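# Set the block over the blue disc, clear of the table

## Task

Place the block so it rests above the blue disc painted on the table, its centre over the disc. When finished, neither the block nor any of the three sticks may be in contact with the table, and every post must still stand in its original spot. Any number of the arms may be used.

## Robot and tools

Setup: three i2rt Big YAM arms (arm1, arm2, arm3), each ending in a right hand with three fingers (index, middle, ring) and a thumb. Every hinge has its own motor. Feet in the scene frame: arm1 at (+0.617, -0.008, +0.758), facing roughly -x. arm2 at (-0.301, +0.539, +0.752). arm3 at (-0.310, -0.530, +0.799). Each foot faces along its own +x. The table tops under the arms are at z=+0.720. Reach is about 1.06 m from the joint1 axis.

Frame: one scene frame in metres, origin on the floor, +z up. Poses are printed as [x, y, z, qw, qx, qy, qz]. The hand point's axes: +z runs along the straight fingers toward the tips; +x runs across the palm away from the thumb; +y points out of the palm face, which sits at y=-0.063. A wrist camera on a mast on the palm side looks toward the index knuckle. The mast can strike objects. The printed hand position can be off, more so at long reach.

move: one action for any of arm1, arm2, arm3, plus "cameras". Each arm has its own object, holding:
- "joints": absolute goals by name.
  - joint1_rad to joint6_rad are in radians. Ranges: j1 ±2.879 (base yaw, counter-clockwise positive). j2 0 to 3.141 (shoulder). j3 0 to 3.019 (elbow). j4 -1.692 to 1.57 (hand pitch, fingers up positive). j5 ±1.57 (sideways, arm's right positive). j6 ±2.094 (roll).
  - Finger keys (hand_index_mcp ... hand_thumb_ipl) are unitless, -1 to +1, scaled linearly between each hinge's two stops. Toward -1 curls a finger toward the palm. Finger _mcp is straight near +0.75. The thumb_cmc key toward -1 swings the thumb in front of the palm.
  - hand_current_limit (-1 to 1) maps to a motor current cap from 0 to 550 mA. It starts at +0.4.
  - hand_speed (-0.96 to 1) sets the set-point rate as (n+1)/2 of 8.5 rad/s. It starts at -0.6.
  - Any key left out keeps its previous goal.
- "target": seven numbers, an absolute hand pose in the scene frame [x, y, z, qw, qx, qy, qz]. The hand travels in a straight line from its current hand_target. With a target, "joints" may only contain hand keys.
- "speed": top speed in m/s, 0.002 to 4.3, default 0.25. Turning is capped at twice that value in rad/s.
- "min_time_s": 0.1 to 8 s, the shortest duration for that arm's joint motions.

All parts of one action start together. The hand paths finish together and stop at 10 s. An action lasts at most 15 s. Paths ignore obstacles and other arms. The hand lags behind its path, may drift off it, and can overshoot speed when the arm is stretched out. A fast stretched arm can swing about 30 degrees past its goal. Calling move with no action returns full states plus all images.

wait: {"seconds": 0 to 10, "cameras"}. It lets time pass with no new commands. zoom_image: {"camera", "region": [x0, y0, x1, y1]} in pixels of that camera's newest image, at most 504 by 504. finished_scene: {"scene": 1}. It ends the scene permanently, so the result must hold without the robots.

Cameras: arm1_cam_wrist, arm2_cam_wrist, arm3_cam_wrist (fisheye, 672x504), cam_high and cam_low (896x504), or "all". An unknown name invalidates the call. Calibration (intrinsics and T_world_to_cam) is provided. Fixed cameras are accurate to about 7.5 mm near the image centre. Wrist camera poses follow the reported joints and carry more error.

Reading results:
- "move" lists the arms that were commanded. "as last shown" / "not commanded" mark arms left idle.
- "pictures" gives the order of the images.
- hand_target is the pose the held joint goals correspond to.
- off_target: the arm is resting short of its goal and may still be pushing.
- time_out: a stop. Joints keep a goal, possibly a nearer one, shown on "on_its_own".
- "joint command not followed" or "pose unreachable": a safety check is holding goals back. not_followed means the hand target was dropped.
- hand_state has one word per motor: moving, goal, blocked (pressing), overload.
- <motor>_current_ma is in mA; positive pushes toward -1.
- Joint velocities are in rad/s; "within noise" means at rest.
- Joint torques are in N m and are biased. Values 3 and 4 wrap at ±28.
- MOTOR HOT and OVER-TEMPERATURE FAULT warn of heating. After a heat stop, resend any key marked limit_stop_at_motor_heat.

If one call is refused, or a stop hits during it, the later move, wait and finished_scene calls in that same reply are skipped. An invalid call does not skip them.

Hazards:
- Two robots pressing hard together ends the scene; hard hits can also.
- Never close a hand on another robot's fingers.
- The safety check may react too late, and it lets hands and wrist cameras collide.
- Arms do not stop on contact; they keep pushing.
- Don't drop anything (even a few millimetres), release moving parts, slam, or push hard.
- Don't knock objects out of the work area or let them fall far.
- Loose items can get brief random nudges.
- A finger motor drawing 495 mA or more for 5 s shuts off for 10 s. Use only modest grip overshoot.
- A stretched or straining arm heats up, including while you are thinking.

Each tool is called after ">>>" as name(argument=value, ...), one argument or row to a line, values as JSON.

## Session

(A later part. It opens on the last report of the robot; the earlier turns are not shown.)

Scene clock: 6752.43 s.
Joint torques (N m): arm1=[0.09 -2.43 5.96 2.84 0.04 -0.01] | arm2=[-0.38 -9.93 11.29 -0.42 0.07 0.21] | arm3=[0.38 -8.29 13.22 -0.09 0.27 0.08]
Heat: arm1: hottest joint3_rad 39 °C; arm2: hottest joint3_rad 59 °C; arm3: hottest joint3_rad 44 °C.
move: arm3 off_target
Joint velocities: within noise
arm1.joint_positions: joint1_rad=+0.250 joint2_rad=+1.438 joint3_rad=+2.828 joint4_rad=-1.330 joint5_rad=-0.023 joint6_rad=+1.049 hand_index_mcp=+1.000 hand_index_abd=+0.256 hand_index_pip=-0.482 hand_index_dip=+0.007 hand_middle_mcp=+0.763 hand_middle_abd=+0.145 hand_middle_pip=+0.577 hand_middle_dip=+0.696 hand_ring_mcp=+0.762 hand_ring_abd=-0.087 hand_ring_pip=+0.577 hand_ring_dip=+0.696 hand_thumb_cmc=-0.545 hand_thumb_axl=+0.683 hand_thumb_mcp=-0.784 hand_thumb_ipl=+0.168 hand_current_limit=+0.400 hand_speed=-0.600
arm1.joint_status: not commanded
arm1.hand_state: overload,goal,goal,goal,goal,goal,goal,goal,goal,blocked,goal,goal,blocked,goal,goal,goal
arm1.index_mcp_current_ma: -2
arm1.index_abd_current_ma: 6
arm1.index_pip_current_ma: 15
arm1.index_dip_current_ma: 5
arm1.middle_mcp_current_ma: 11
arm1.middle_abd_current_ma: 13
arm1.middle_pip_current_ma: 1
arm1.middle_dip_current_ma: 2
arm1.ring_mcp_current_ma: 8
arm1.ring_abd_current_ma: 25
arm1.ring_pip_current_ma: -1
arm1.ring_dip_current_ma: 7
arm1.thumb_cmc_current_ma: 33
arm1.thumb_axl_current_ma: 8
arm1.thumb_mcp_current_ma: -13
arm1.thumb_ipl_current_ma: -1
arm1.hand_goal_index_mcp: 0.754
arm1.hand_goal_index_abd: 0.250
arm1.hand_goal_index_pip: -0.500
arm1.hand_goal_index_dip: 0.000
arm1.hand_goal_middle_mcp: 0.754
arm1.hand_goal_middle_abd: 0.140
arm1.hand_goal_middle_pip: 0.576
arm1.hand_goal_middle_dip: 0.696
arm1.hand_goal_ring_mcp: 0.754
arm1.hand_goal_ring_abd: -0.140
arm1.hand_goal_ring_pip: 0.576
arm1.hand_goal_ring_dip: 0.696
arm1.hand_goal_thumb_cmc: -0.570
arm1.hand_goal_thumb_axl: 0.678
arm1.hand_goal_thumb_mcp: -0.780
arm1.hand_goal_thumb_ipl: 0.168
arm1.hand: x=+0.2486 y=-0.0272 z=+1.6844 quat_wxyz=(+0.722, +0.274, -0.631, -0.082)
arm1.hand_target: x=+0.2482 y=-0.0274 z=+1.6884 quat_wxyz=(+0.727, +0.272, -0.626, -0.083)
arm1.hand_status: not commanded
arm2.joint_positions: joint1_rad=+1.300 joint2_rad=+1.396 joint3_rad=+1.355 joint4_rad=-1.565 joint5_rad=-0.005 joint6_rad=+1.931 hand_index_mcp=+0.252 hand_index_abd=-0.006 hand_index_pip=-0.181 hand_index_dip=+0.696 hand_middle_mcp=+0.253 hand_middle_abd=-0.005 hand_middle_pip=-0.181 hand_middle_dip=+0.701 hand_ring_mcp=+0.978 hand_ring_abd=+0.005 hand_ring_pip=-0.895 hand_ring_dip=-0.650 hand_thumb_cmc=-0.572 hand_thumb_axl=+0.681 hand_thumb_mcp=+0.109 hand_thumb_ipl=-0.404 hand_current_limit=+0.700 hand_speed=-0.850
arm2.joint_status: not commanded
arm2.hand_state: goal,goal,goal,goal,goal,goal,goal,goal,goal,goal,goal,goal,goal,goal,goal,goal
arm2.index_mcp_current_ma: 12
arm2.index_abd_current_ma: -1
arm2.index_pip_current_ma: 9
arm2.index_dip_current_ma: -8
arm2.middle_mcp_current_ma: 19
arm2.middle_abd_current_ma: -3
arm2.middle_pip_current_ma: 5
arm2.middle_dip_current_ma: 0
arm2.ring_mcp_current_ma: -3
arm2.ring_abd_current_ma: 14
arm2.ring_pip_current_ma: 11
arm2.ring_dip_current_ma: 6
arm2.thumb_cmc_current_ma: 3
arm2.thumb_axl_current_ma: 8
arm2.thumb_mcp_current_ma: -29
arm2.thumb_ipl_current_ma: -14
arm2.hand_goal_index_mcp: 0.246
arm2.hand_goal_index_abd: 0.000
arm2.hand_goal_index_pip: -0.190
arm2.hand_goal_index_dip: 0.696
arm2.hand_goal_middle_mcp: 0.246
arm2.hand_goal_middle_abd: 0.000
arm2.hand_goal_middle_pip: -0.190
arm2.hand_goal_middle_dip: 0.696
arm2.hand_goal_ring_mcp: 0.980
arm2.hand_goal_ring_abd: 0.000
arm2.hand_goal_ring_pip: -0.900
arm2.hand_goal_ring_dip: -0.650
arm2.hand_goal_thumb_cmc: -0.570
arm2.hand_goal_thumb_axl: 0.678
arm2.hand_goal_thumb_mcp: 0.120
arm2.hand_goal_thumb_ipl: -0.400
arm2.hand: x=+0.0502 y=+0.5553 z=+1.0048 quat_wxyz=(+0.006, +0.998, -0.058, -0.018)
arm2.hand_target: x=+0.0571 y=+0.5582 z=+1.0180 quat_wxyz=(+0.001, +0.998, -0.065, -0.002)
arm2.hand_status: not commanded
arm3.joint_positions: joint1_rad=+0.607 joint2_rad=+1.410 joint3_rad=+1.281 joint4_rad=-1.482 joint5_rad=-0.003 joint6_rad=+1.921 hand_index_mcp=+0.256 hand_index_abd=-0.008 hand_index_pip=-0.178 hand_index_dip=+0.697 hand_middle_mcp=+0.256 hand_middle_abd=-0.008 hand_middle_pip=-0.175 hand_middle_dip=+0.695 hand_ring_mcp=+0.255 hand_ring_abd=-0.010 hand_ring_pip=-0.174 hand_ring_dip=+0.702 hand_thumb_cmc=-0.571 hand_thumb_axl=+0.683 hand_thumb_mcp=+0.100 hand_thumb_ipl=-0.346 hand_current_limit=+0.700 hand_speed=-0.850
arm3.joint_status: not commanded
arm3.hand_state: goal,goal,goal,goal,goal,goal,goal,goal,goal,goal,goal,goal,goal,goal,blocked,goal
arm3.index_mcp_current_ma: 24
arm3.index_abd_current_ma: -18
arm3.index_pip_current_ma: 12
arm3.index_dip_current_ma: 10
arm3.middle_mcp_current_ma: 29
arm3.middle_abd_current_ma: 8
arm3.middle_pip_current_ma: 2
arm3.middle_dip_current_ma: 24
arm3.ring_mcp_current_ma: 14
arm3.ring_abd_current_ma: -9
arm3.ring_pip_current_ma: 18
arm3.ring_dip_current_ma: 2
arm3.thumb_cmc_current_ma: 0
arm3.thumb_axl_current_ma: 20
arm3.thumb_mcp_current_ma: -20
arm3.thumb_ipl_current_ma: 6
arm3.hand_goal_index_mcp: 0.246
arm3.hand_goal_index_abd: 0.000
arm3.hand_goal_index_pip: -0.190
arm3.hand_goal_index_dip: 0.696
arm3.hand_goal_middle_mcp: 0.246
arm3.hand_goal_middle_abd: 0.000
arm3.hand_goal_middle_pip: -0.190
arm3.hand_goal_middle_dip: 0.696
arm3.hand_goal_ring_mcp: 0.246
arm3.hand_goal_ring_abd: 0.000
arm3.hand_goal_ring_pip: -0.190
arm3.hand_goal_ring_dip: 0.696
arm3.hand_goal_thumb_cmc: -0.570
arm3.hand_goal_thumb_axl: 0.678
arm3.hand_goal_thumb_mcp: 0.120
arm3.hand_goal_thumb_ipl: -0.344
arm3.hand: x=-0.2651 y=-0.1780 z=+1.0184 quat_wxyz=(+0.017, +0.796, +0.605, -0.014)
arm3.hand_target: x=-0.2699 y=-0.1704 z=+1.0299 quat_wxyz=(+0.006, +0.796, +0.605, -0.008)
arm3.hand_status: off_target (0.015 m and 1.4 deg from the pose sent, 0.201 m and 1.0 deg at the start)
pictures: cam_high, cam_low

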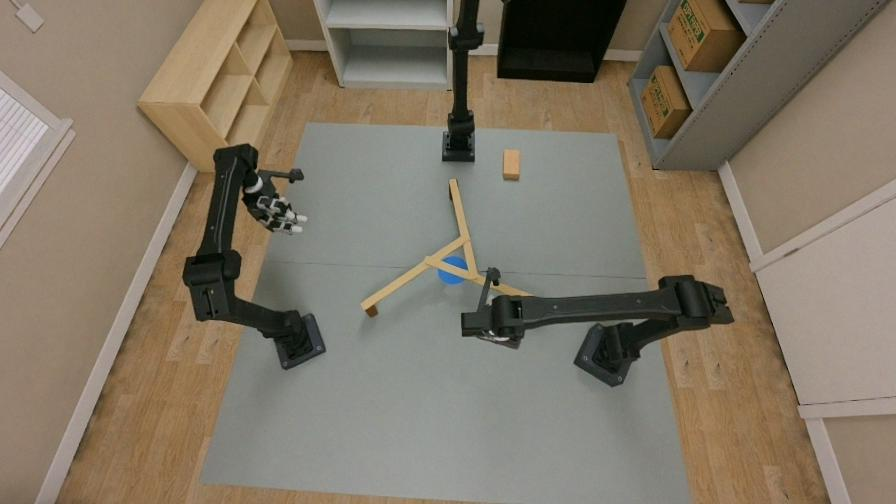

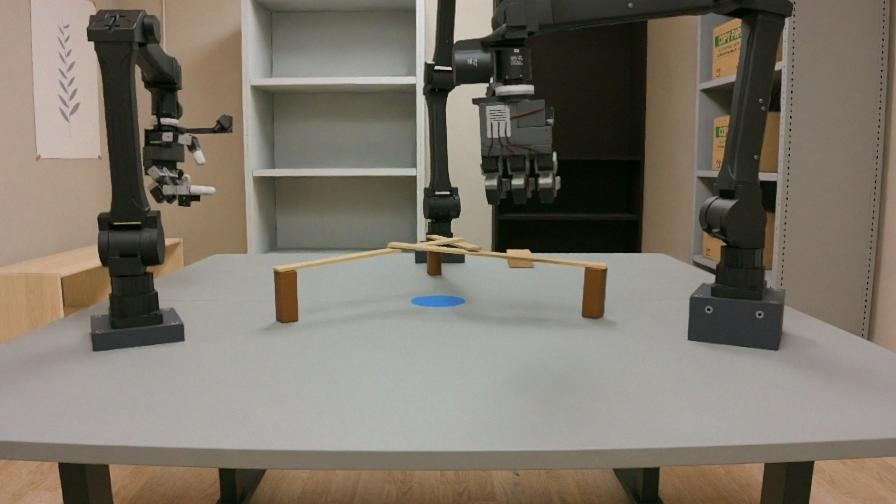

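>>> move(
  arm1={"joints": {"joint1_rad": 1.264, "joint6_rad": 0.3, "hand_index_pip": -0.85, "hand_index_dip": -0.75, "hand_index_abd": 0.3, "hand_middle_abd": 0.0, "hand_ring_abd": 0.0, "hand_middle_mcp": 0.98, "hand_middle_pip": -0.305, "hand_middle_dip": -0.522, "hand_ring_mcp": 0.98, "hand_ring_pip": -0.305, "hand_ring_dip": -0.522, "hand_thumb_cmc": -0.94, "hand_thumb_mcp": 0.02, "hand_thumb_ipl": 0.168}, "min_time_s": 4},
  arm3={"joints": {"joint1_rad": 1.5, "joint6_rad": 1.95}, "min_time_s": 3},
)

>>> move(
  arm1={"joints": {"joint2_rad": 1.35, "joint3_rad": 0.95, "joint4_rad": -1.57, "joint5_rad": 0.18, "joint6_rad": 0.0}, "min_time_s": 6},
  cameras=["cam_high", "cam_low", "arm1_cam_wrist"],
)

Scene clock: 7056.13 s.
Joint torques (N m): arm1=[1.26 -2.37 5.89 2.77 0.04 -0.11] | arm2=[-0.5 -9.99 11.29 -0.43 0.07 0.2] | arm3=[-0.21 -8.41 13.18 -0.06 0.28 0.08]
Heat: arm1: hottest joint3_rad 39 °C; arm2: hottest joint3_rad 61 °C; arm3: hottest joint3_rad 51 °C.
move: arm1 off_target; arm3 done
Joint velocities: within noise
arm1.joint_positions: joint1_rad=+1.251 joint2_rad=+1.438 joint3_rad=+2.828 joint4_rad=-1.330 joint5_rad=-0.023 joint6_rad=+0.315 hand_index_mcp=+1.000 hand_index_abd=+0.293 hand_index_pip=-0.842 hand_index_dip=-0.747 hand_middle_mcp=+1.000 hand_middle_abd=+0.027 hand_middle_pip=-0.293 hand_middle_dip=-0.519 hand_ring_mcp=+1.000 hand_ring_abd=+0.011 hand_ring_pip=-0.292 hand_ring_dip=-0.527 hand_thumb_cmc=-0.936 hand_thumb_axl=+0.682 hand_thumb_mcp=+0.012 hand_thumb_ipl=+0.168 hand_current_limit=+0.400 hand_speed=-0.600
arm1.joint_status: hand_middle_mcp off_target (ended at +1.000, target +0.980); hand_middle_abd off_target (ended at +0.027, target +0.000); the others done
arm1.hand_state: overload,goal,goal,goal,blocked,blocked,goal,goal,goal,goal,goal,goal,goal,goal,goal,goal
arm1.index_mcp_current_ma: -2
arm1.index_abd_current_ma: -7
arm1.index_pip_current_ma: 5
arm1.index_dip_current_ma: -9
arm1.middle_mcp_current_ma: 22
arm1.middle_abd_current_ma: 25
arm1.middle_pip_current_ma: 10
arm1.middle_dip_current_ma: 1
arm1.ring_mcp_current_ma: 28
arm1.ring_abd_current_ma: 2
arm1.ring_pip_current_ma: 7
arm1.ring_dip_current_ma: 10
arm1.thumb_cmc_current_ma: 11
arm1.thumb_axl_current_ma: 5
arm1.thumb_mcp_current_ma: -19
arm1.thumb_ipl_current_ma: 5
arm1.hand_goal_index_mcp: 0.754
arm1.hand_goal_index_abd: 0.300
arm1.hand_goal_index_pip: -0.850
arm1.hand_goal_index_dip: -0.750
arm1.hand_goal_middle_mcp: 0.980
arm1.hand_goal_middle_abd: 0.000
arm1.hand_goal_middle_pip: -0.304
arm1.hand_goal_middle_dip: -0.522
arm1.hand_goal_ring_mcp: 0.980
arm1.hand_goal_ring_abd: 0.000
arm1.hand_goal_ring_pip: -0.304
arm1.hand_goal_ring_dip: -0.522
arm1.hand_goal_thumb_cmc: -0.940
arm1.hand_goal_thumb_axl: 0.678
arm1.hand_goal_thumb_mcp: 0.020
arm1.hand_goal_thumb_ipl: 0.168
arm1.hand: x=+0.4674 y=-0.3332 z=+1.7358 quat_wxyz=(+0.727, +0.657, -0.200, +0.016)
arm1.hand_target: x=+0.4728 y=-0.3350 z=+1.7405 quat_wxyz=(+0.732, +0.655, -0.189, +0.015)
arm1.hand_status: not commanded
arm2: as last shown
arm2.index_mcp_current_ma: 9
arm2.index_abd_current_ma: 2
arm2.index_pip_current_ma: 10
arm2.index_dip_current_ma: -2
arm2.middle_abd_current_ma: -4
arm2.middle_pip_current_ma: 6
arm2.middle_dip_current_ma: -1
arm2.ring_mcp_current_ma: 2
arm2.ring_abd_current_ma: 12
arm2.ring_pip_current_ma: 16
arm2.ring_dip_current_ma: -2
arm2.thumb_axl_current_ma: 10
arm2.thumb_mcp_current_ma: -33
arm3.joint_positions: joint1_rad=+1.498 joint2_rad=+1.410 joint3_rad=+1.281 joint4_rad=-1.482 joint5_rad=-0.003 joint6_rad=+1.941 hand_index_mcp=+0.256 hand_index_abd=-0.008 hand_index_pip=-0.178 hand_index_dip=+0.697 hand_middle_mcp=+0.256 hand_middle_abd=-0.008 hand_middle_pip=-0.175 hand_middle_dip=+0.695 hand_ring_mcp=+0.255 hand_ring_abd=-0.010 hand_ring_pip=-0.174 hand_ring_dip=+0.702 hand_thumb_cmc=-0.571 hand_thumb_axl=+0.683 hand_thumb_mcp=+0.100 hand_thumb_ipl=-0.346 hand_current_limit=+0.700 hand_speed=-0.850
arm3.joint_status: all done
arm3.hand_state: goal,goal,goal,goal,goal,goal,goal,goal,goal,goal,goal,goal,goal,goal,blocked,goal
arm3.index_mcp_current_ma: 10
arm3.index_abd_current_ma: -12
arm3.index_pip_current_ma: -9
arm3.index_dip_current_ma: 11
arm3.middle_mcp_current_ma: 13
arm3.middle_abd_current_ma: -6
arm3.middle_pip_current_ma: 8
arm3.middle_dip_current_ma: 16
arm3.ring_mcp_current_ma: 8
arm3.ring_abd_current_ma: -8
arm3.ring_pip_current_ma: 23
arm3.ring_dip_current_ma: 0
arm3.thumb_cmc_current_ma: -12
arm3.thumb_axl_current_ma: 24
arm3.thumb_mcp_current_ma: -24
arm3.thumb_ipl_current_ma: -1
arm3.hand_goal_index_mcp: 0.246
arm3.hand_goal_index_abd: 0.000
arm3.hand_goal_index_pip: -0.190
arm3.hand_goal_index_dip: 0.696
arm3.hand_goal_middle_mcp: 0.246
arm3.hand_goal_middle_abd: 0.000
arm3.hand_goal_middle_pip: -0.190
arm3.hand_goal_middle_dip: 0.696
arm3.hand_goal_ring_mcp: 0.246
arm3.hand_goal_ring_abd: 0.000
arm3.hand_goal_ring_pip: -0.190
arm3.hand_goal_ring_dip: 0.696
arm3.hand_goal_thumb_cmc: -0.570
arm3.hand_goal_thumb_axl: 0.678
arm3.hand_goal_thumb_mcp: 0.120
arm3.hand_goal_thumb_ipl: -0.344
arm3.hand: x=-0.5544 y=-0.2755 z=+1.0196 quat_wxyz=(+0.019, +0.467, +0.884, -0.006)
arm3.hand_target: x=-0.5612 y=-0.2723 z=+1.0311 quat_wxyz=(+0.007, +0.470, +0.882, -0.005)
arm3.hand_status: not commanded
pictures: none

Scene clock: 7064.13 s.
Joint torques (N m): arm1=[1.26 -6.89 7.77 -0.83 0.39 -0.03] | arm2=[-0.32 -9.99 11.28 -0.42 0.07 0.21] | arm3=[-0.21 -8.18 13.18 -0.06 0.29 0.08]
Heat: arm1: hottest joint3_rad 39 °C; arm2: hottest joint3_rad 61 °C; arm3: hottest joint3_rad 51 °C.
move: arm1 done
Joint velocities: within noise
arm1.joint_positions: joint1_rad=+1.251 joint2_rad=+1.363 joint3_rad=+0.952 joint4_rad=-1.562 joint5_rad=+0.177 joint6_rad=+0.015 hand_index_mcp=+0.827 hand_index_abd=+0.288 hand_index_pip=-0.842 hand_index_dip=-0.747 hand_middle_mcp=+0.970 hand_middle_abd=+0.009 hand_middle_pip=-0.293 hand_middle_dip=-0.519 hand_ring_mcp=+0.972 hand_ring_abd=+0.005 hand_ring_pip=-0.292 hand_ring_dip=-0.519 hand_thumb_cmc=-0.936 hand_thumb_axl=+0.682 hand_thumb_mcp=+0.012 hand_thumb_ipl=+0.168 hand_current_limit=+0.400 hand_speed=-0.600
arm1.joint_status: all done
arm1.hand_state: overload,goal,goal,goal,goal,goal,goal,goal,goal,goal,goal,goal,goal,goal,goal,goal
arm1.index_mcp_current_ma: -5
arm1.index_abd_current_ma: -8
arm1.index_pip_current_ma: 14
arm1.index_dip_current_ma: 0
arm1.middle_mcp_current_ma: -18
arm1.middle_abd_current_ma: 14
arm1.middle_pip_current_ma: 10
arm1.middle_dip_current_ma: 0
arm1.ring_mcp_current_ma: -5
arm1.ring_abd_current_ma: -5
arm1.ring_pip_current_ma: 5
arm1.ring_dip_current_ma: 14
arm1.thumb_cmc_current_ma: 9
arm1.thumb_axl_current_ma: 10
arm1.thumb_mcp_current_ma: -19
arm1.thumb_ipl_current_ma: -1
arm1.hand_goal_index_mcp: 0.754
arm1.hand_goal_index_abd: 0.300
arm1.hand_goal_index_pip: -0.850
arm1.hand_goal_index_dip: -0.750
arm1.hand_goal_middle_mcp: 0.980
arm1.hand_goal_middle_abd: 0.000
arm1.hand_goal_middle_pip: -0.304
arm1.hand_goal_middle_dip: -0.522
arm1.hand_goal_ring_mcp: 0.980
arm1.hand_goal_ring_abd: 0.000
arm1.hand_goal_ring_pip: -0.304
arm1.hand_goal_ring_dip: -0.522
arm1.hand_goal_thumb_cmc: -0.940
arm1.hand_goal_thumb_axl: 0.678
arm1.hand_goal_thumb_mcp: 0.020
arm1.hand_goal_thumb_ipl: 0.168
arm1.on_its_own: hand_middle_mcp moved -0.030 to your old target +0.980
arm1.hand: x=+0.4638 y=-0.3213 z=+0.8645 quat_wxyz=(-0.211, +0.967, -0.133, -0.056)
arm1.hand_target: x=+0.4694 y=-0.3212 z=+0.8680 quat_wxyz=(-0.209, +0.969, -0.120, -0.057)
arm1.hand_status: not commanded
arm2, arm3: as last shown
arm2.index_mcp_current_ma: 10
arm2.index_abd_current_ma: 0
arm2.index_dip_current_ma: -8
arm2.middle_mcp_current_ma: 18
arm2.middle_abd_current_ma: -2
arm2.middle_pip_current_ma: 2
arm2.middle_dip_current_ma: -4
arm2.ring_mcp_current_ma: -6
arm2.ring_abd_current_ma: 16
arm2.ring_pip_current_ma: 12
arm2.ring_dip_current_ma: 4
arm2.thumb_cmc_current_ma: 4
arm2.thumb_mcp_current_ma: -31
arm2.thumb_ipl_current_ma: -20
arm3.index_mcp_current_ma: 11
arm3.index_abd_current_ma: -17
arm3.index_pip_current_ma: 14
arm3.index_dip_current_ma: 1
arm3.middle_mcp_current_ma: 10
arm3.middle_abd_current_ma: 0
arm3.middle_pip_current_ma: 14
arm3.middle_dip_current_ma: -3
arm3.ring_mcp_current_ma: -1
arm3.ring_abd_current_ma: -3
arm3.ring_pip_current_ma: 30
arm3.ring_dip_current_ma: -3
arm3.thumb_cmc_current_ma: 12
arm3.thumb_axl_current_ma: 10
arm3.thumb_mcp_current_ma: -28
arm3.thumb_ipl_current_ma: 9
pictures: arm1_cam_wrist, cam_high, cam_low
arm1_cam_wrist: T_world_to_cam=[[-0.91695, -0.3907, -0.08098, 0.39436], [-0.20017, 0.27487, 0.94042, -0.68124], [-0.34516, 0.87852, -0.33025, 0.85081]] pos_world=[0.51892, -0.40613, 0.95356]

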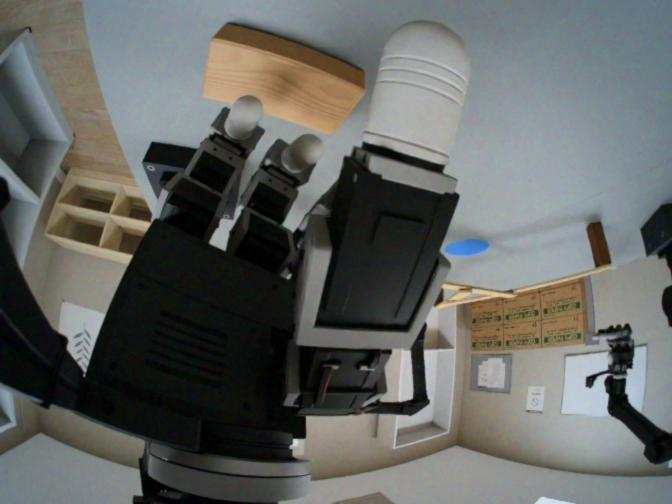

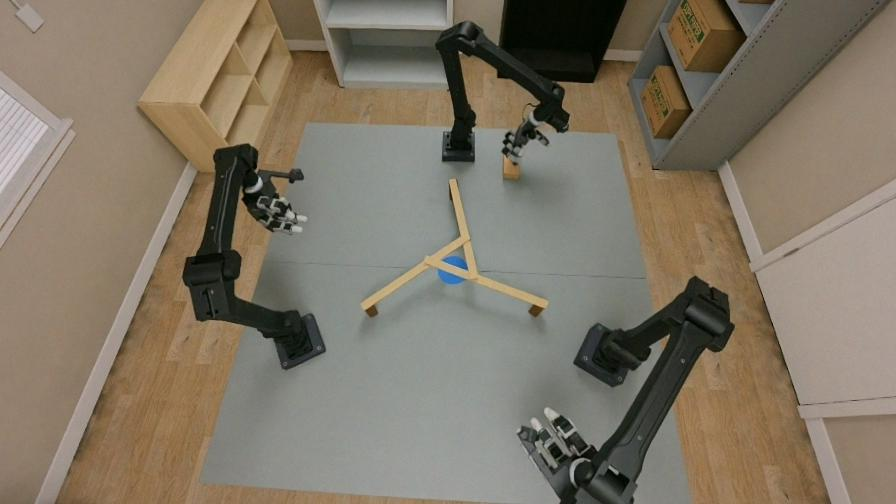

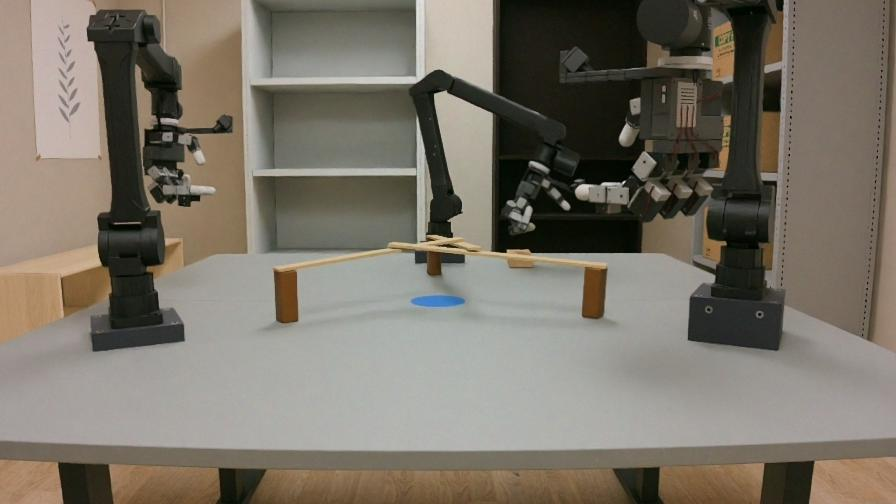

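>>> move(
  arm1={"target": [0.516, -0.2246, 0.86, -0.4223, 0.9058, -0.0316, 0.0147], "speed": 0.15},
  cameras=["cam_high", "cam_low", "arm1_cam_wrist"],
)

Scene clock: 7076.10 s.
Joint torques (N m): arm1=[1.38 -3.6 7.17 -1.18 0.3 -0.06] | arm2=[-0.5 -9.99 11.28 -0.39 0.07 0.2] | arm3=[-0.38 -8.23 13.23 -0.1 0.3 0.09]
Heat: arm1: hottest joint3_rad 40 °C; arm2: hottest joint3_rad 61 °C; arm3: hottest joint3_rad 52 °C.
move: arm1 off_target
Joint velocities: within noise
arm1.joint_positions: joint1_rad=+1.253 joint2_rad=+1.164 joint3_rad=+0.761 joint4_rad=-1.689 joint5_rad=+0.172 joint6_rad=-0.166 hand_index_mcp=+0.715 hand_index_abd=+0.288 hand_index_pip=-0.842 hand_index_dip=-0.747 hand_middle_mcp=+0.966 hand_middle_abd=+0.009 hand_middle_pip=-0.294 hand_middle_dip=-0.519 hand_ring_mcp=+0.968 hand_ring_abd=+0.005 hand_ring_pip=-0.292 hand_ring_dip=-0.519 hand_thumb_cmc=-0.930 hand_thumb_axl=+0.682 hand_thumb_mcp=+0.012 hand_thumb_ipl=+0.168 hand_current_limit=+0.400 hand_speed=-0.600
arm1.joint_status: not commanded
arm1.hand_state: overload,goal,goal,goal,goal,goal,goal,goal,goal,goal,goal,goal,goal,goal,goal,goal
arm1.index_mcp_current_ma: -5
arm1.index_abd_current_ma: -8
arm1.index_pip_current_ma: 10
arm1.index_dip_current_ma: -5
arm1.middle_mcp_current_ma: -21
arm1.middle_abd_current_ma: 16
arm1.middle_pip_current_ma: 10
arm1.middle_dip_current_ma: 4
arm1.ring_mcp_current_ma: -13
arm1.ring_abd_current_ma: -3
arm1.ring_pip_current_ma: 8
arm1.ring_dip_current_ma: 8
arm1.thumb_cmc_current_ma: 17
arm1.thumb_axl_current_ma: 5
arm1.thumb_mcp_current_ma: -18
arm1.thumb_ipl_current_ma: -1
arm1.hand_goal_index_mcp: 0.754
arm1.hand_goal_index_abd: 0.300
arm1.hand_goal_index_pip: -0.850
arm1.hand_goal_index_dip: -0.750
arm1.hand_goal_middle_mcp: 0.980
arm1.hand_goal_middle_abd: 0.000
arm1.hand_goal_middle_pip: -0.304
arm1.hand_goal_middle_dip: -0.522
arm1.hand_goal_ring_mcp: 0.980
arm1.hand_goal_ring_abd: 0.000
arm1.hand_goal_ring_pip: -0.304
arm1.hand_goal_ring_dip: -0.522
arm1.hand_goal_thumb_cmc: -0.940
arm1.hand_goal_thumb_axl: 0.678
arm1.hand_goal_thumb_mcp: 0.020
arm1.hand_goal_thumb_ipl: 0.168
arm1.hand: x=+0.5101 y=-0.2274 z=+0.8579 quat_wxyz=(-0.269, +0.962, -0.039, -0.020)
arm1.hand_target: x=+0.5155 y=-0.2249 z=+0.8583 quat_wxyz=(-0.273, +0.961, -0.025, -0.020)
arm1.hand_status: off_target (0.007 m and 19.1 deg from the pose sent, 0.110 m and 29.1 deg at the start; a joint's target at an end of its range on 55 of 72 steps)
arm2, arm3: as last shown
arm2.index_mcp_current_ma: 12
arm2.index_abd_current_ma: 1
arm2.index_dip_current_ma: -5
arm2.middle_mcp_current_ma: 19
arm2.middle_pip_current_ma: 7
arm2.middle_dip_current_ma: 1
arm2.ring_mcp_current_ma: -5
arm2.ring_abd_current_ma: 13
arm2.ring_pip_current_ma: 13
arm2.ring_dip_current_ma: 5
arm2.thumb_cmc_current_ma: 0
arm2.thumb_axl_current_ma: 11
arm2.thumb_mcp_current_ma: -33
arm2.thumb_ipl_current_ma: -15
arm3.index_mcp_current_ma: 25
arm3.index_abd_current_ma: 8
arm3.index_pip_current_ma: 7
arm3.index_dip_current_ma: 2
arm3.middle_mcp_current_ma: -6
arm3.middle_abd_current_ma: 6
arm3.middle_pip_current_ma: 10
arm3.middle_dip_current_ma: 15
arm3.ring_mcp_current_ma: 2
arm3.ring_abd_current_ma: -10
arm3.ring_pip_current_ma: 29
arm3.ring_dip_current_ma: 6
arm3.thumb_cmc_current_ma: 8
arm3.thumb_axl_current_ma: 21
arm3.thumb_mcp_current_ma: -31
arm3.thumb_ipl_current_ma: 2
pictures: arm1_cam_wrist, cam_high, cam_low
arm1_cam_wrist: T_world_to_cam=[[-0.82474, -0.51075, -0.24278, 0.53738], [-0.34854, 0.121, 0.92945, -0.64146], [-0.44533, 0.85117, -0.27781, 0.78204]] pos_world=[0.56789, -0.31356, 0.94394]

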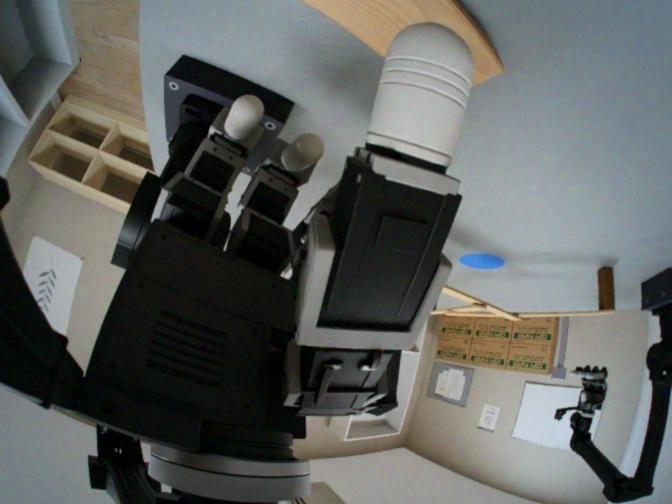

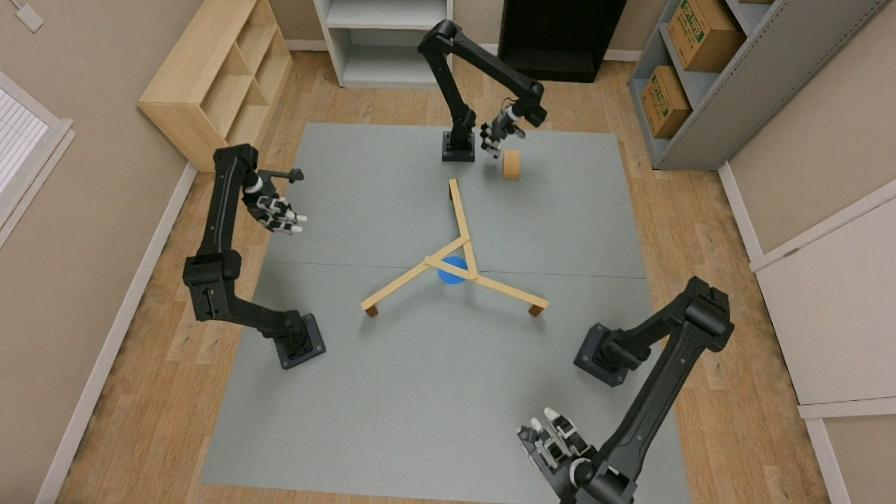

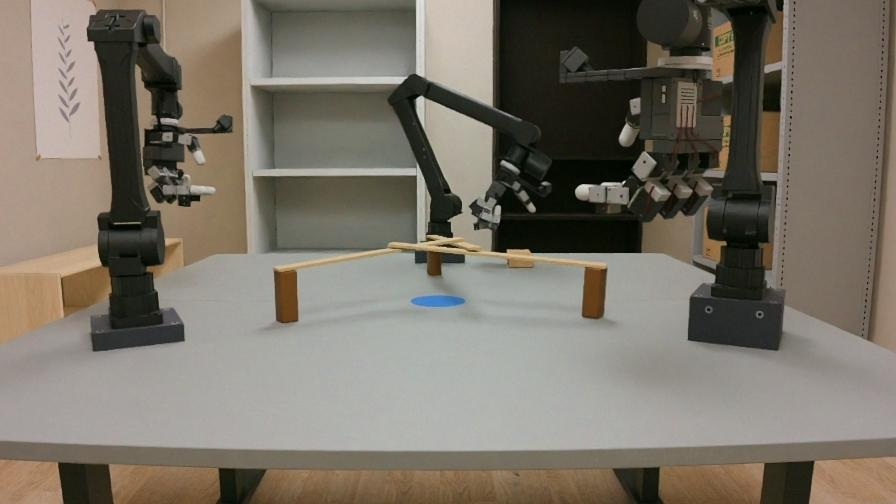

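>>> move(
  arm1={"target": [0.5205, -0.2226, 0.80, -0.4223, 0.9058, -0.0316, 0.0147], "speed": 0.1},
  cameras=["cam_high", "cam_low", "arm1_cam_wrist"],
)

>>> zoom_image(
  camera="cam_low",
  region=[440, 150, 620, 290],
)

Scene clock: 7101.83 s.
Joint torques (N m): arm1=[1.55 -4.42 8.01 -1.84 0.07 0.24] | arm2=[-0.5 -10.05 11.28 -0.43 0.06 0.2] | arm3=[-0.21 -8.29 13.2 -0.08 0.29 0.09]
Heat: arm1: hottest joint3_rad 39 °C; arm2: hottest joint3_rad 61 °C; arm3: hottest joint3_rad 52 °C.
move: arm1 off_target
Joint velocities: within noise
arm1.joint_positions: joint1_rad=+1.272 joint2_rad=+1.464 joint3_rad=+0.761 joint4_rad=-1.689 joint5_rad=+0.153 joint6_rad=-0.140 hand_index_mcp=+0.489 hand_index_abd=+0.288 hand_index_pip=-0.842 hand_index_dip=-0.747 hand_middle_mcp=+0.959 hand_middle_abd=+0.009 hand_middle_pip=-0.294 hand_middle_dip=-0.519 hand_ring_mcp=+0.963 hand_ring_abd=+0.005 hand_ring_pip=-0.292 hand_ring_dip=-0.519 hand_thumb_cmc=-0.930 hand_thumb_axl=+0.684 hand_thumb_mcp=+0.012 hand_thumb_ipl=+0.168 hand_current_limit=+0.400 hand_speed=-0.600
arm1.joint_status: not commanded
arm1.hand_state: overload,goal,goal,goal,blocked,goal,goal,goal,goal,goal,goal,goal,goal,goal,goal,goal
arm1.index_mcp_current_ma: 1
arm1.index_abd_current_ma: -3
arm1.index_pip_current_ma: 7
arm1.index_dip_current_ma: -4
arm1.middle_mcp_current_ma: -30
arm1.middle_abd_current_ma: 20
arm1.middle_pip_current_ma: 16
arm1.middle_dip_current_ma: 4
arm1.ring_mcp_current_ma: -22
arm1.ring_abd_current_ma: -7
arm1.ring_pip_current_ma: 4
arm1.ring_dip_current_ma: 16
arm1.thumb_cmc_current_ma: 13
arm1.thumb_axl_current_ma: 9
arm1.thumb_mcp_current_ma: -13
arm1.thumb_ipl_current_ma: 5
arm1.hand_goal_index_mcp: 0.754
arm1.hand_goal_index_abd: 0.300
arm1.hand_goal_index_pip: -0.850
arm1.hand_goal_index_dip: -0.750
arm1.hand_goal_middle_mcp: 0.980
arm1.hand_goal_middle_abd: 0.000
arm1.hand_goal_middle_pip: -0.304
arm1.hand_goal_middle_dip: -0.522
arm1.hand_goal_ring_mcp: 0.980
arm1.hand_goal_ring_abd: 0.000
arm1.hand_goal_ring_pip: -0.304
arm1.hand_goal_ring_dip: -0.522
arm1.hand_goal_thumb_cmc: -0.940
arm1.hand_goal_thumb_axl: 0.678
arm1.hand_goal_thumb_mcp: 0.020
arm1.hand_goal_thumb_ipl: 0.168
arm1.hand: x=+0.5206 y=-0.2113 z=+0.7945 quat_wxyz=(-0.405, +0.914, -0.031, +0.015)
arm1.hand_target: x=+0.5205 y=-0.2223 z=+0.7989 quat_wxyz=(-0.401, +0.916, -0.031, +0.010)
arm1.hand_status: off_target (0.013 m and 2.2 deg from the pose sent, 0.059 m and 19.1 deg at the start; a joint's target at an end of its range on 105 of 105 steps)
arm2, arm3: as last shown
arm2.index_mcp_current_ma: 8
arm2.index_abd_current_ma: -2
arm2.index_pip_current_ma: 11
arm2.index_dip_current_ma: -7
arm2.middle_mcp_current_ma: 23
arm2.middle_pip_current_ma: 1
arm2.middle_dip_current_ma: 0
arm2.ring_mcp_current_ma: -4
arm2.ring_abd_current_ma: 12
arm2.ring_pip_current_ma: 12
arm2.thumb_cmc_current_ma: 3
arm2.thumb_axl_current_ma: 6
arm2.thumb_mcp_current_ma: -31
arm2.thumb_ipl_current_ma: -18
arm3.index_mcp_current_ma: 18
arm3.index_abd_current_ma: -16
arm3.index_pip_current_ma: 17
arm3.index_dip_current_ma: -3
arm3.middle_mcp_current_ma: 20
arm3.middle_abd_current_ma: 11
arm3.middle_pip_current_ma: 7
arm3.middle_dip_current_ma: 13
arm3.ring_mcp_current_ma: 12
arm3.ring_abd_current_ma: -16
arm3.ring_pip_current_ma: 24
arm3.ring_dip_current_ma: 4
arm3.thumb_cmc_current_ma: -3
arm3.thumb_axl_current_ma: 29
arm3.thumb_mcp_current_ma: -24
arm3.thumb_ipl_current_ma: 7
pictures: arm1_cam_wrist, cam_high, cam_low
arm1_cam_wrist: T_world_to_cam=[[-0.80183, -0.40324, -0.44098, 0.70719], [-0.42388, -0.13634, 0.8954, -0.56894], [-0.42118, 0.90488, -0.0616, 0.58227]] pos_world=[0.57113, -0.31929, 0.85715]

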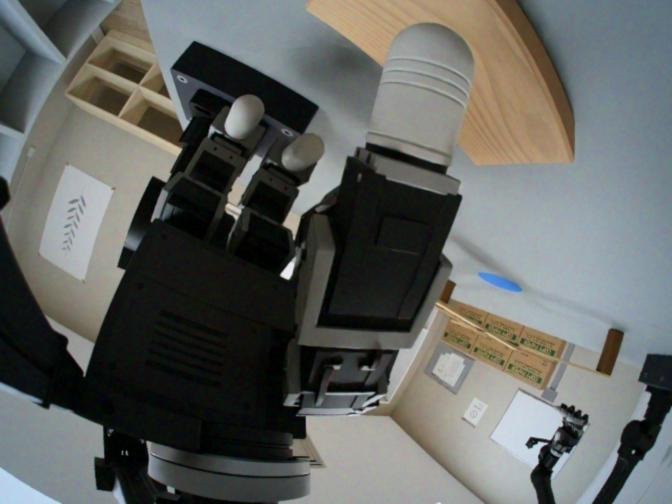

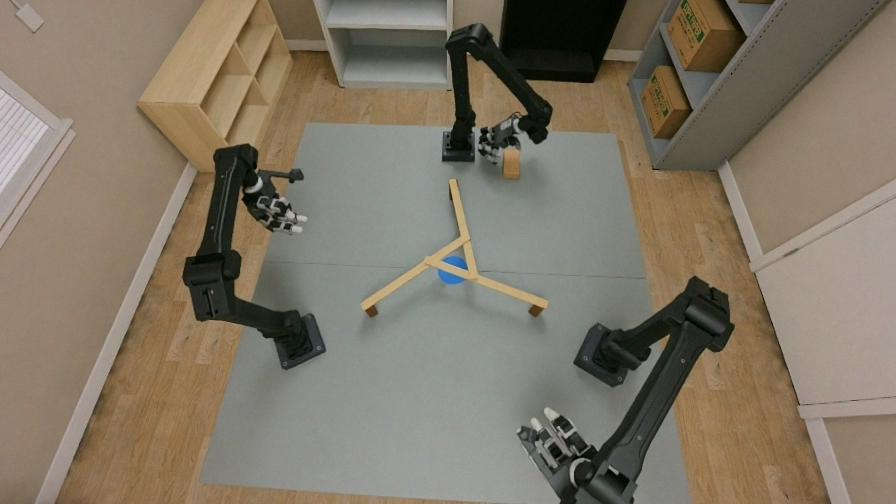

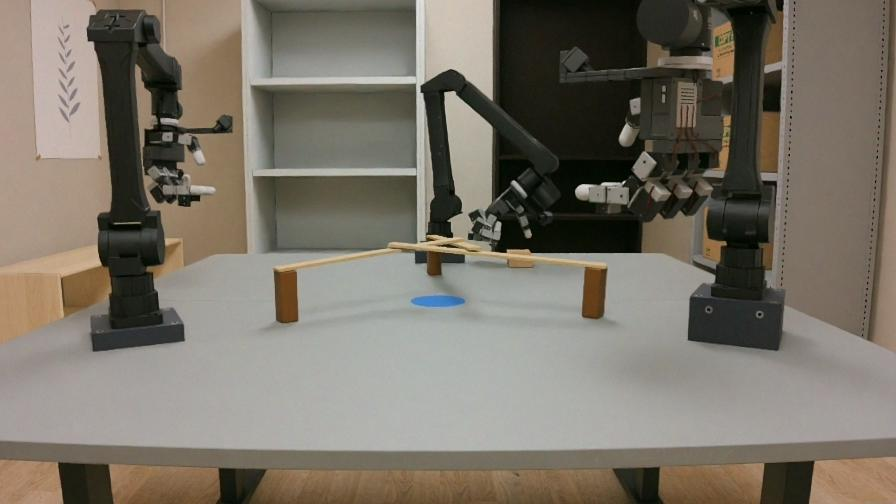

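Scaled by 2.800 from the camera's image (finer frame: 1280x720).

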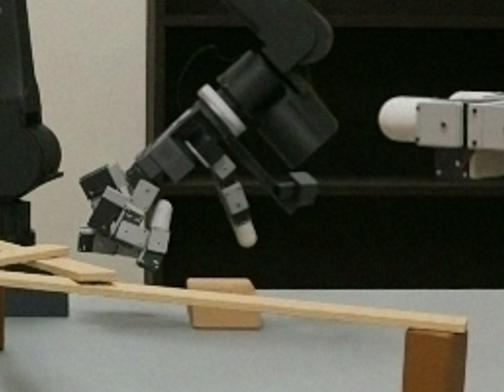

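>>> move(
  arm1={"target": [0.516, -0.236, 0.80, -0.4223, 0.9058, -0.0316, 0.0147], "speed": 0.1, "joints": {"hand_index_abd": 0.95, "hand_index_pip": -0.95, "hand_index_dip": -0.9}},
  cameras=["cam_high", "cam_low", "arm1_cam_wrist"],
)

>>> zoom_image(
  camera="cam_low",
  region=[440, 150, 620, 290],
)

>>> zoom_image(
  camera="cam_high",
  region=[440, 80, 570, 210],
)

Scene clock: 7158.03 s.
Joint torques (N m): arm1=[1.32 -4.48 8.24 -1.81 0.18 0.21] | arm2=[-0.32 -9.99 11.29 -0.42 0.07 0.2] | arm3=[-0.21 -8.29 13.22 -0.1 0.28 0.09]
Heat: arm1: hottest joint3_rad 41 °C; arm2: hottest joint3_rad 61 °C; arm3: hottest joint3_rad 52 °C.
move: arm1 off_target
Joint velocities: within noise
arm1.joint_positions: joint1_rad=+1.272 joint2_rad=+1.489 joint3_rad=+0.795 joint4_rad=-1.689 joint5_rad=+0.153 joint6_rad=-0.140 hand_index_mcp=+0.482 hand_index_abd=+0.942 hand_index_pip=-0.909 hand_index_dip=-0.859 hand_middle_mcp=+0.959 hand_middle_abd=+0.009 hand_middle_pip=-0.294 hand_middle_dip=-0.519 hand_ring_mcp=+0.963 hand_ring_abd=+0.005 hand_ring_pip=-0.292 hand_ring_dip=-0.519 hand_thumb_cmc=-0.930 hand_thumb_axl=+0.684 hand_thumb_mcp=+0.012 hand_thumb_ipl=+0.168 hand_current_limit=+0.400 hand_speed=-0.600
arm1.joint_status: hand_index_pip off_target (ended at -0.909, target -0.950); hand_index_dip off_target (ended at -0.859, target -0.900); the others done
arm1.hand_state: overload,goal,blocked,blocked,blocked,goal,goal,goal,goal,goal,goal,goal,goal,goal,goal,goal
arm1.index_mcp_current_ma: -1
arm1.index_abd_current_ma: 1
arm1.index_pip_current_ma: 38
arm1.index_dip_current_ma: 39
arm1.middle_mcp_current_ma: -24
arm1.middle_abd_current_ma: 12
arm1.middle_pip_current_ma: 7
arm1.middle_dip_current_ma: 0
arm1.ring_mcp_current_ma: -16
arm1.ring_abd_current_ma: -9
arm1.ring_pip_current_ma: 11
arm1.ring_dip_current_ma: 16
arm1.thumb_cmc_current_ma: 18
arm1.thumb_axl_current_ma: 12
arm1.thumb_mcp_current_ma: -22
arm1.thumb_ipl_current_ma: 1
arm1.hand_goal_index_mcp: 0.754
arm1.hand_goal_index_abd: 0.950
arm1.hand_goal_index_pip: -0.950
arm1.hand_goal_index_dip: -0.900
arm1.hand_goal_middle_mcp: 0.980
arm1.hand_goal_middle_abd: 0.000
arm1.hand_goal_middle_pip: -0.304
arm1.hand_goal_middle_dip: -0.522
arm1.hand_goal_ring_mcp: 0.980
arm1.hand_goal_ring_abd: 0.000
arm1.hand_goal_ring_pip: -0.304
arm1.hand_goal_ring_dip: -0.522
arm1.hand_goal_thumb_cmc: -0.940
arm1.hand_goal_thumb_axl: 0.678
arm1.hand_goal_thumb_mcp: 0.020
arm1.hand_goal_thumb_ipl: 0.168
arm1.hand: x=+0.5169 y=-0.2247 z=+0.7954 quat_wxyz=(-0.400, +0.916, -0.031, +0.015)
arm1.hand_target: x=+0.5161 y=-0.2358 z=+0.7990 quat_wxyz=(-0.398, +0.917, -0.031, +0.009)
arm1.hand_status: off_target (0.012 m and 2.7 deg from the pose sent, 0.026 m and 2.2 deg at the start; a joint's target at an end of its range on 29 of 29 steps)
arm2, arm3: as last shown
arm2.index_mcp_current_ma: 13
arm2.index_pip_current_ma: 8
arm2.index_dip_current_ma: -6
arm2.middle_mcp_current_ma: 17
arm2.middle_abd_current_ma: -5
arm2.middle_pip_current_ma: 3
arm2.middle_dip_current_ma: -3
arm2.ring_mcp_current_ma: -2
arm2.ring_abd_current_ma: 15
arm2.ring_pip_current_ma: 16
arm2.thumb_cmc_current_ma: 6
arm2.thumb_axl_current_ma: 9
arm2.thumb_mcp_current_ma: -28
arm2.thumb_ipl_current_ma: -15
arm3.index_abd_current_ma: 11
arm3.index_pip_current_ma: 21
arm3.index_dip_current_ma: 11
arm3.middle_mcp_current_ma: 5
arm3.middle_abd_current_ma: 7
arm3.middle_pip_current_ma: 23
arm3.ring_mcp_current_ma: 10
arm3.ring_abd_current_ma: -13
arm3.ring_pip_current_ma: 17
arm3.ring_dip_current_ma: 7
arm3.thumb_cmc_current_ma: 6
arm3.thumb_axl_current_ma: 15
arm3.thumb_mcp_current_ma: -13
arm3.thumb_ipl_current_ma: -4
pictures: arm1_cam_wrist, cam_high, cam_low
arm1_cam_wrist: T_world_to_cam=[[-0.80301, -0.40698, -0.43537, 0.6945], [-0.42181, -0.12794, 0.89761, -0.5741], [-0.42101, 0.90443, -0.06893, 0.59859]] pos_world=[0.56753, -0.33219, 0.85894]

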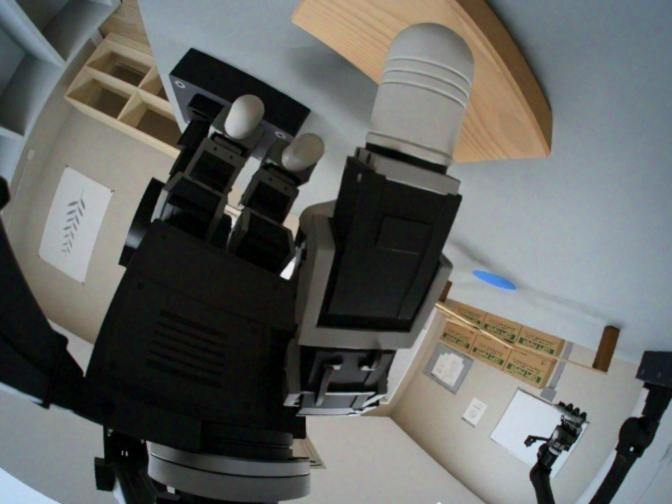

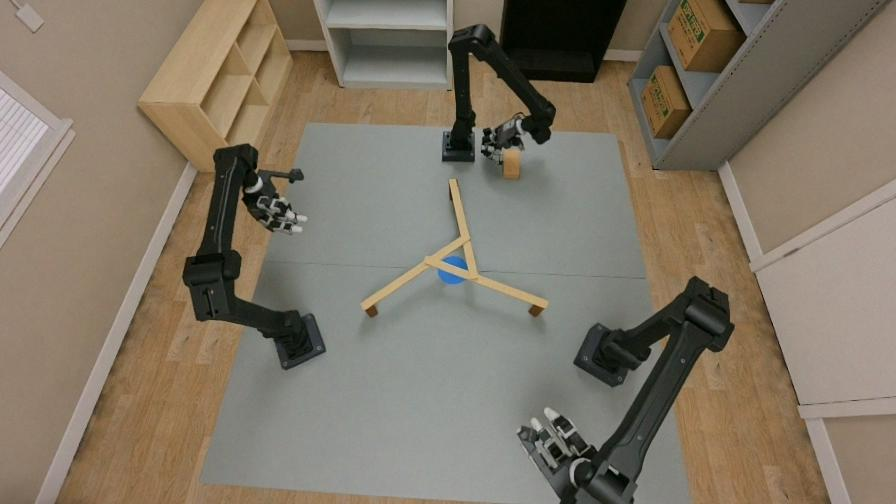

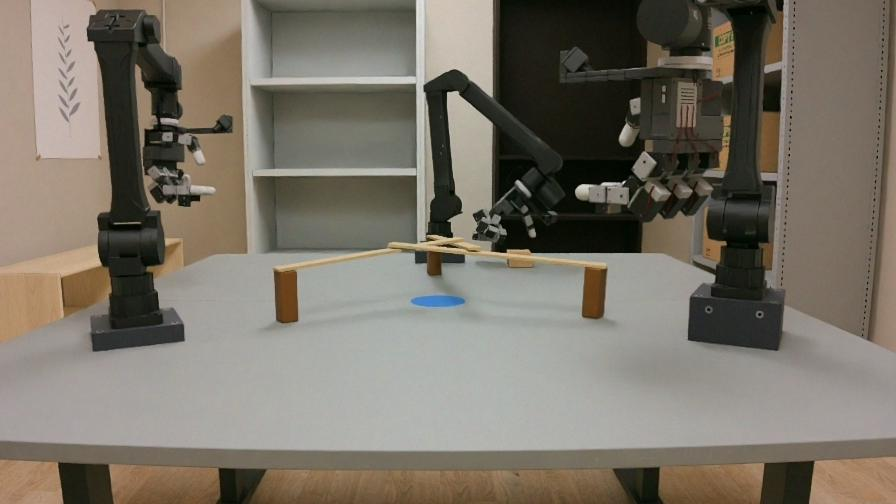

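Scaled by 2.800 from the camera's image (finer frame: 1280x720).

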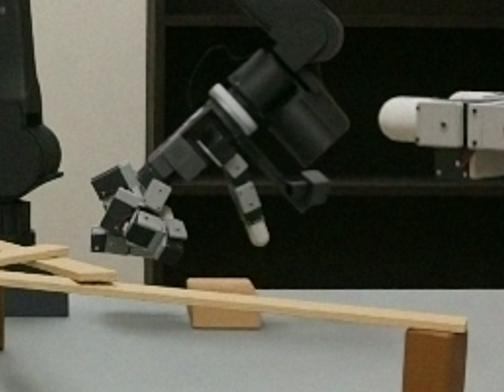

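Scaled by 3.877 from the camera's image (finer frame: 1280x720).

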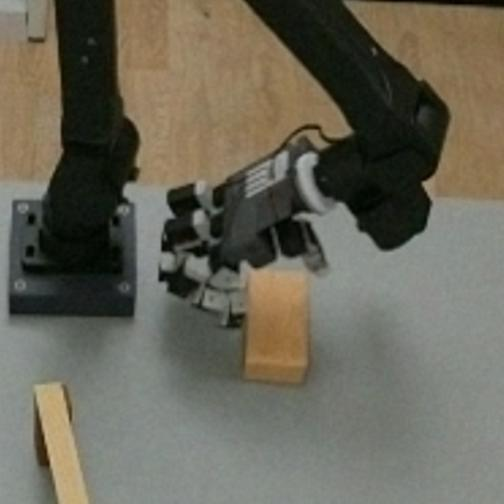

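>>> zoom_image(
  camera="arm1_cam_wrist",
  region=[280, 0, 600, 200],
)

Scaled by 1.575 from the camera's image (finer frame: 960x720).

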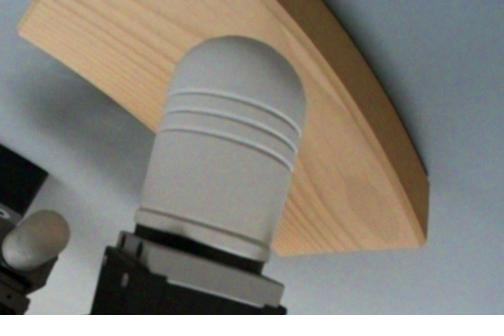

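>>> move(
  arm1={"target": [0.4825, -0.252, 0.80, -0.4223, 0.9061, -0.0220, 0.0102], "speed": 0.1, "joints": {"hand_thumb_cmc": -0.99, "hand_current_limit": 0.6}},
  cameras=["cam_high", "cam_low", "arm1_cam_wrist"],
)

>>> zoom_image(
  camera="arm1_cam_wrist",
  region=[200, 0, 520, 200],
)

Scene clock: 7235.87 s.
Joint torques (N m): arm1=[-0.79 -5.36 8.27 -1.78 0.31 -0.08] | arm2=[-0.38 -9.93 11.29 -0.38 0.07 0.21] | arm3=[-0.26 -8.23 13.22 -0.08 0.29 0.09]
Heat: arm1: hottest joint3_rad 42 °C; arm2: hottest joint3_rad 62 °C; arm3: hottest joint3_rad 53 °C.
move: arm1 off_target
Joint velocities: within noise
arm1.joint_positions: joint1_rad=+1.217 joint2_rad=+1.543 joint3_rad=+0.864 joint4_rad=-1.689 joint5_rad=+0.227 joint6_rad=-0.184 hand_index_mcp=+0.482 hand_index_abd=+0.942 hand_index_pip=-0.909 hand_index_dip=-0.859 hand_middle_mcp=+0.959 hand_middle_abd=+0.009 hand_middle_pip=-0.294 hand_middle_dip=-0.519 hand_ring_mcp=+0.963 hand_ring_abd=+0.005 hand_ring_pip=-0.292 hand_ring_dip=-0.519 hand_thumb_cmc=-0.966 hand_thumb_axl=+0.684 hand_thumb_mcp=+0.012 hand_thumb_ipl=+0.168 hand_current_limit=+0.600 hand_speed=-0.600
arm1.joint_status: hand_thumb_cmc off_target (ended at -0.966, target -0.990); the others done
arm1.hand_state: overload,goal,blocked,blocked,blocked,goal,goal,goal,goal,goal,goal,goal,blocked,goal,goal,goal
arm1.index_mcp_current_ma: -4
arm1.index_abd_current_ma: 2
arm1.index_pip_current_ma: 42
arm1.index_dip_current_ma: 37
arm1.middle_mcp_current_ma: -32
arm1.middle_abd_current_ma: 11
arm1.middle_pip_current_ma: 8
arm1.middle_dip_current_ma: 1
arm1.ring_mcp_current_ma: -10
arm1.ring_abd_current_ma: -12
arm1.ring_pip_current_ma: 8
arm1.ring_dip_current_ma: 13
arm1.thumb_cmc_current_ma: 29
arm1.thumb_axl_current_ma: 8
arm1.thumb_mcp_current_ma: -20
arm1.thumb_ipl_current_ma: 0
arm1.hand_goal_index_mcp: 0.754
arm1.hand_goal_index_abd: 0.950
arm1.hand_goal_index_pip: -0.950
arm1.hand_goal_index_dip: -0.900
arm1.hand_goal_middle_mcp: 0.980
arm1.hand_goal_middle_abd: 0.000
arm1.hand_goal_middle_pip: -0.304
arm1.hand_goal_middle_dip: -0.522
arm1.hand_goal_ring_mcp: 0.980
arm1.hand_goal_ring_abd: 0.000
arm1.hand_goal_ring_pip: -0.304
arm1.hand_goal_ring_dip: -0.522
arm1.hand_goal_thumb_cmc: -0.990
arm1.hand_goal_thumb_axl: 0.678
arm1.hand_goal_thumb_mcp: 0.020
arm1.hand_goal_thumb_ipl: 0.168
arm1.hand: x=+0.4873 y=-0.2436 z=+0.7965 quat_wxyz=(-0.401, +0.916, -0.022, -0.001)
arm1.hand_target: x=+0.4824 y=-0.2517 z=+0.7992 quat_wxyz=(-0.399, +0.917, -0.021, +0.003)
arm1.hand_status: off_target (0.010 m and 3.0 deg from the pose sent, 0.044 m and 3.0 deg at the start; a joint's target at an end of its range on 32 of 32 steps)
arm2, arm3: as last shown
arm2.index_mcp_current_ma: 9
arm2.index_abd_current_ma: 2
arm2.index_pip_current_ma: 9
arm2.index_dip_current_ma: -4
arm2.middle_mcp_current_ma: 19
arm2.middle_abd_current_ma: -2
arm2.middle_pip_current_ma: 0
arm2.ring_abd_current_ma: 11
arm2.ring_pip_current_ma: 13
arm2.thumb_cmc_current_ma: 2
arm2.thumb_axl_current_ma: 8
arm2.thumb_mcp_current_ma: -35
arm2.thumb_ipl_current_ma: -13
arm3.index_mcp_current_ma: 3
arm3.index_abd_current_ma: -8
arm3.index_pip_current_ma: 4
arm3.index_dip_current_ma: -2
arm3.middle_mcp_current_ma: -6
arm3.middle_abd_current_ma: -7
arm3.middle_pip_current_ma: 7
arm3.middle_dip_current_ma: 10
arm3.ring_mcp_current_ma: 4
arm3.ring_abd_current_ma: -8
arm3.ring_pip_current_ma: 16
arm3.ring_dip_current_ma: -4
arm3.thumb_cmc_current_ma: -9
arm3.thumb_axl_current_ma: 8
arm3.thumb_mcp_current_ma: -31
arm3.thumb_ipl_current_ma: -12
pictures: arm1_cam_wrist, cam_high, cam_low
arm1_cam_wrist: T_world_to_cam=[[-0.80003, -0.42946, -0.41895, 0.64346], [-0.39914, -0.14035, 0.90608, -0.61077], [-0.44793, 0.89211, -0.05913, 0.60562]] pos_world=[0.54227, -0.34966, 0.85879]

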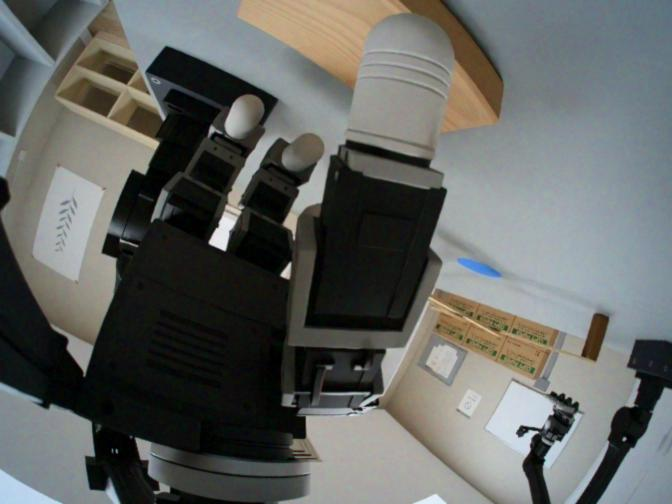

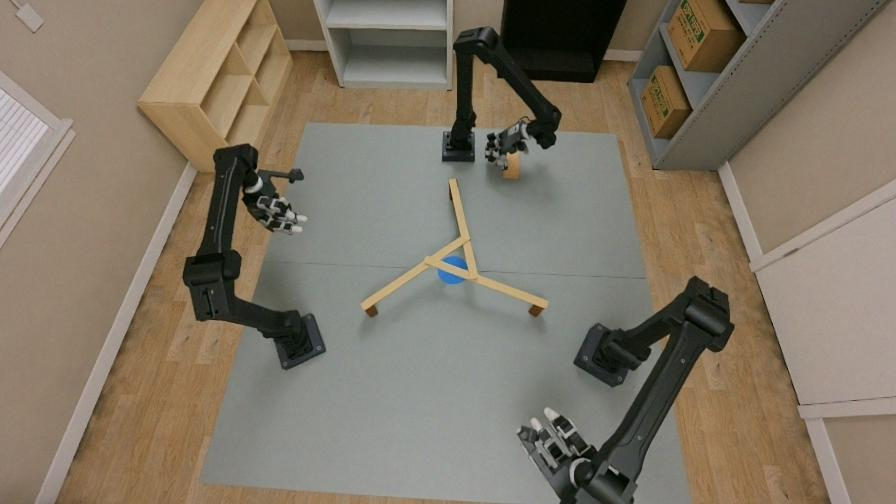

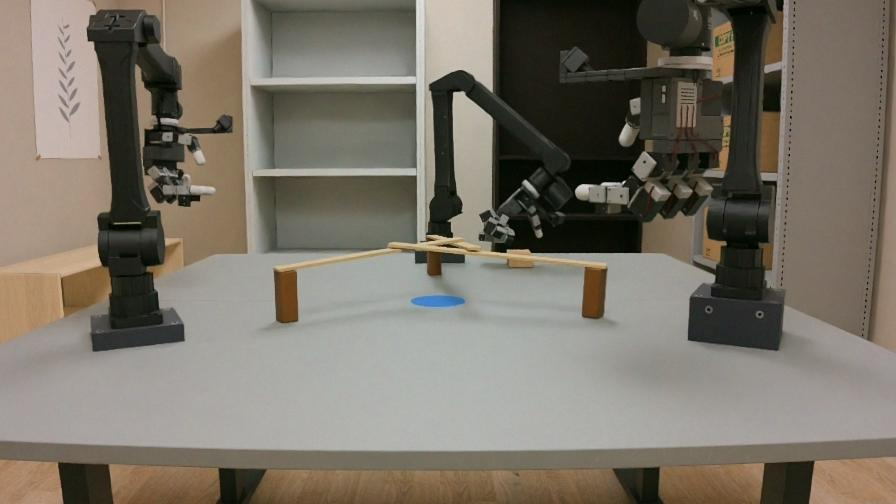

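Scaled by 1.575 from the camera's image (finer frame: 960x720).

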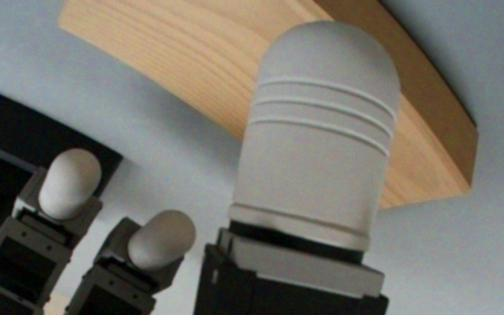

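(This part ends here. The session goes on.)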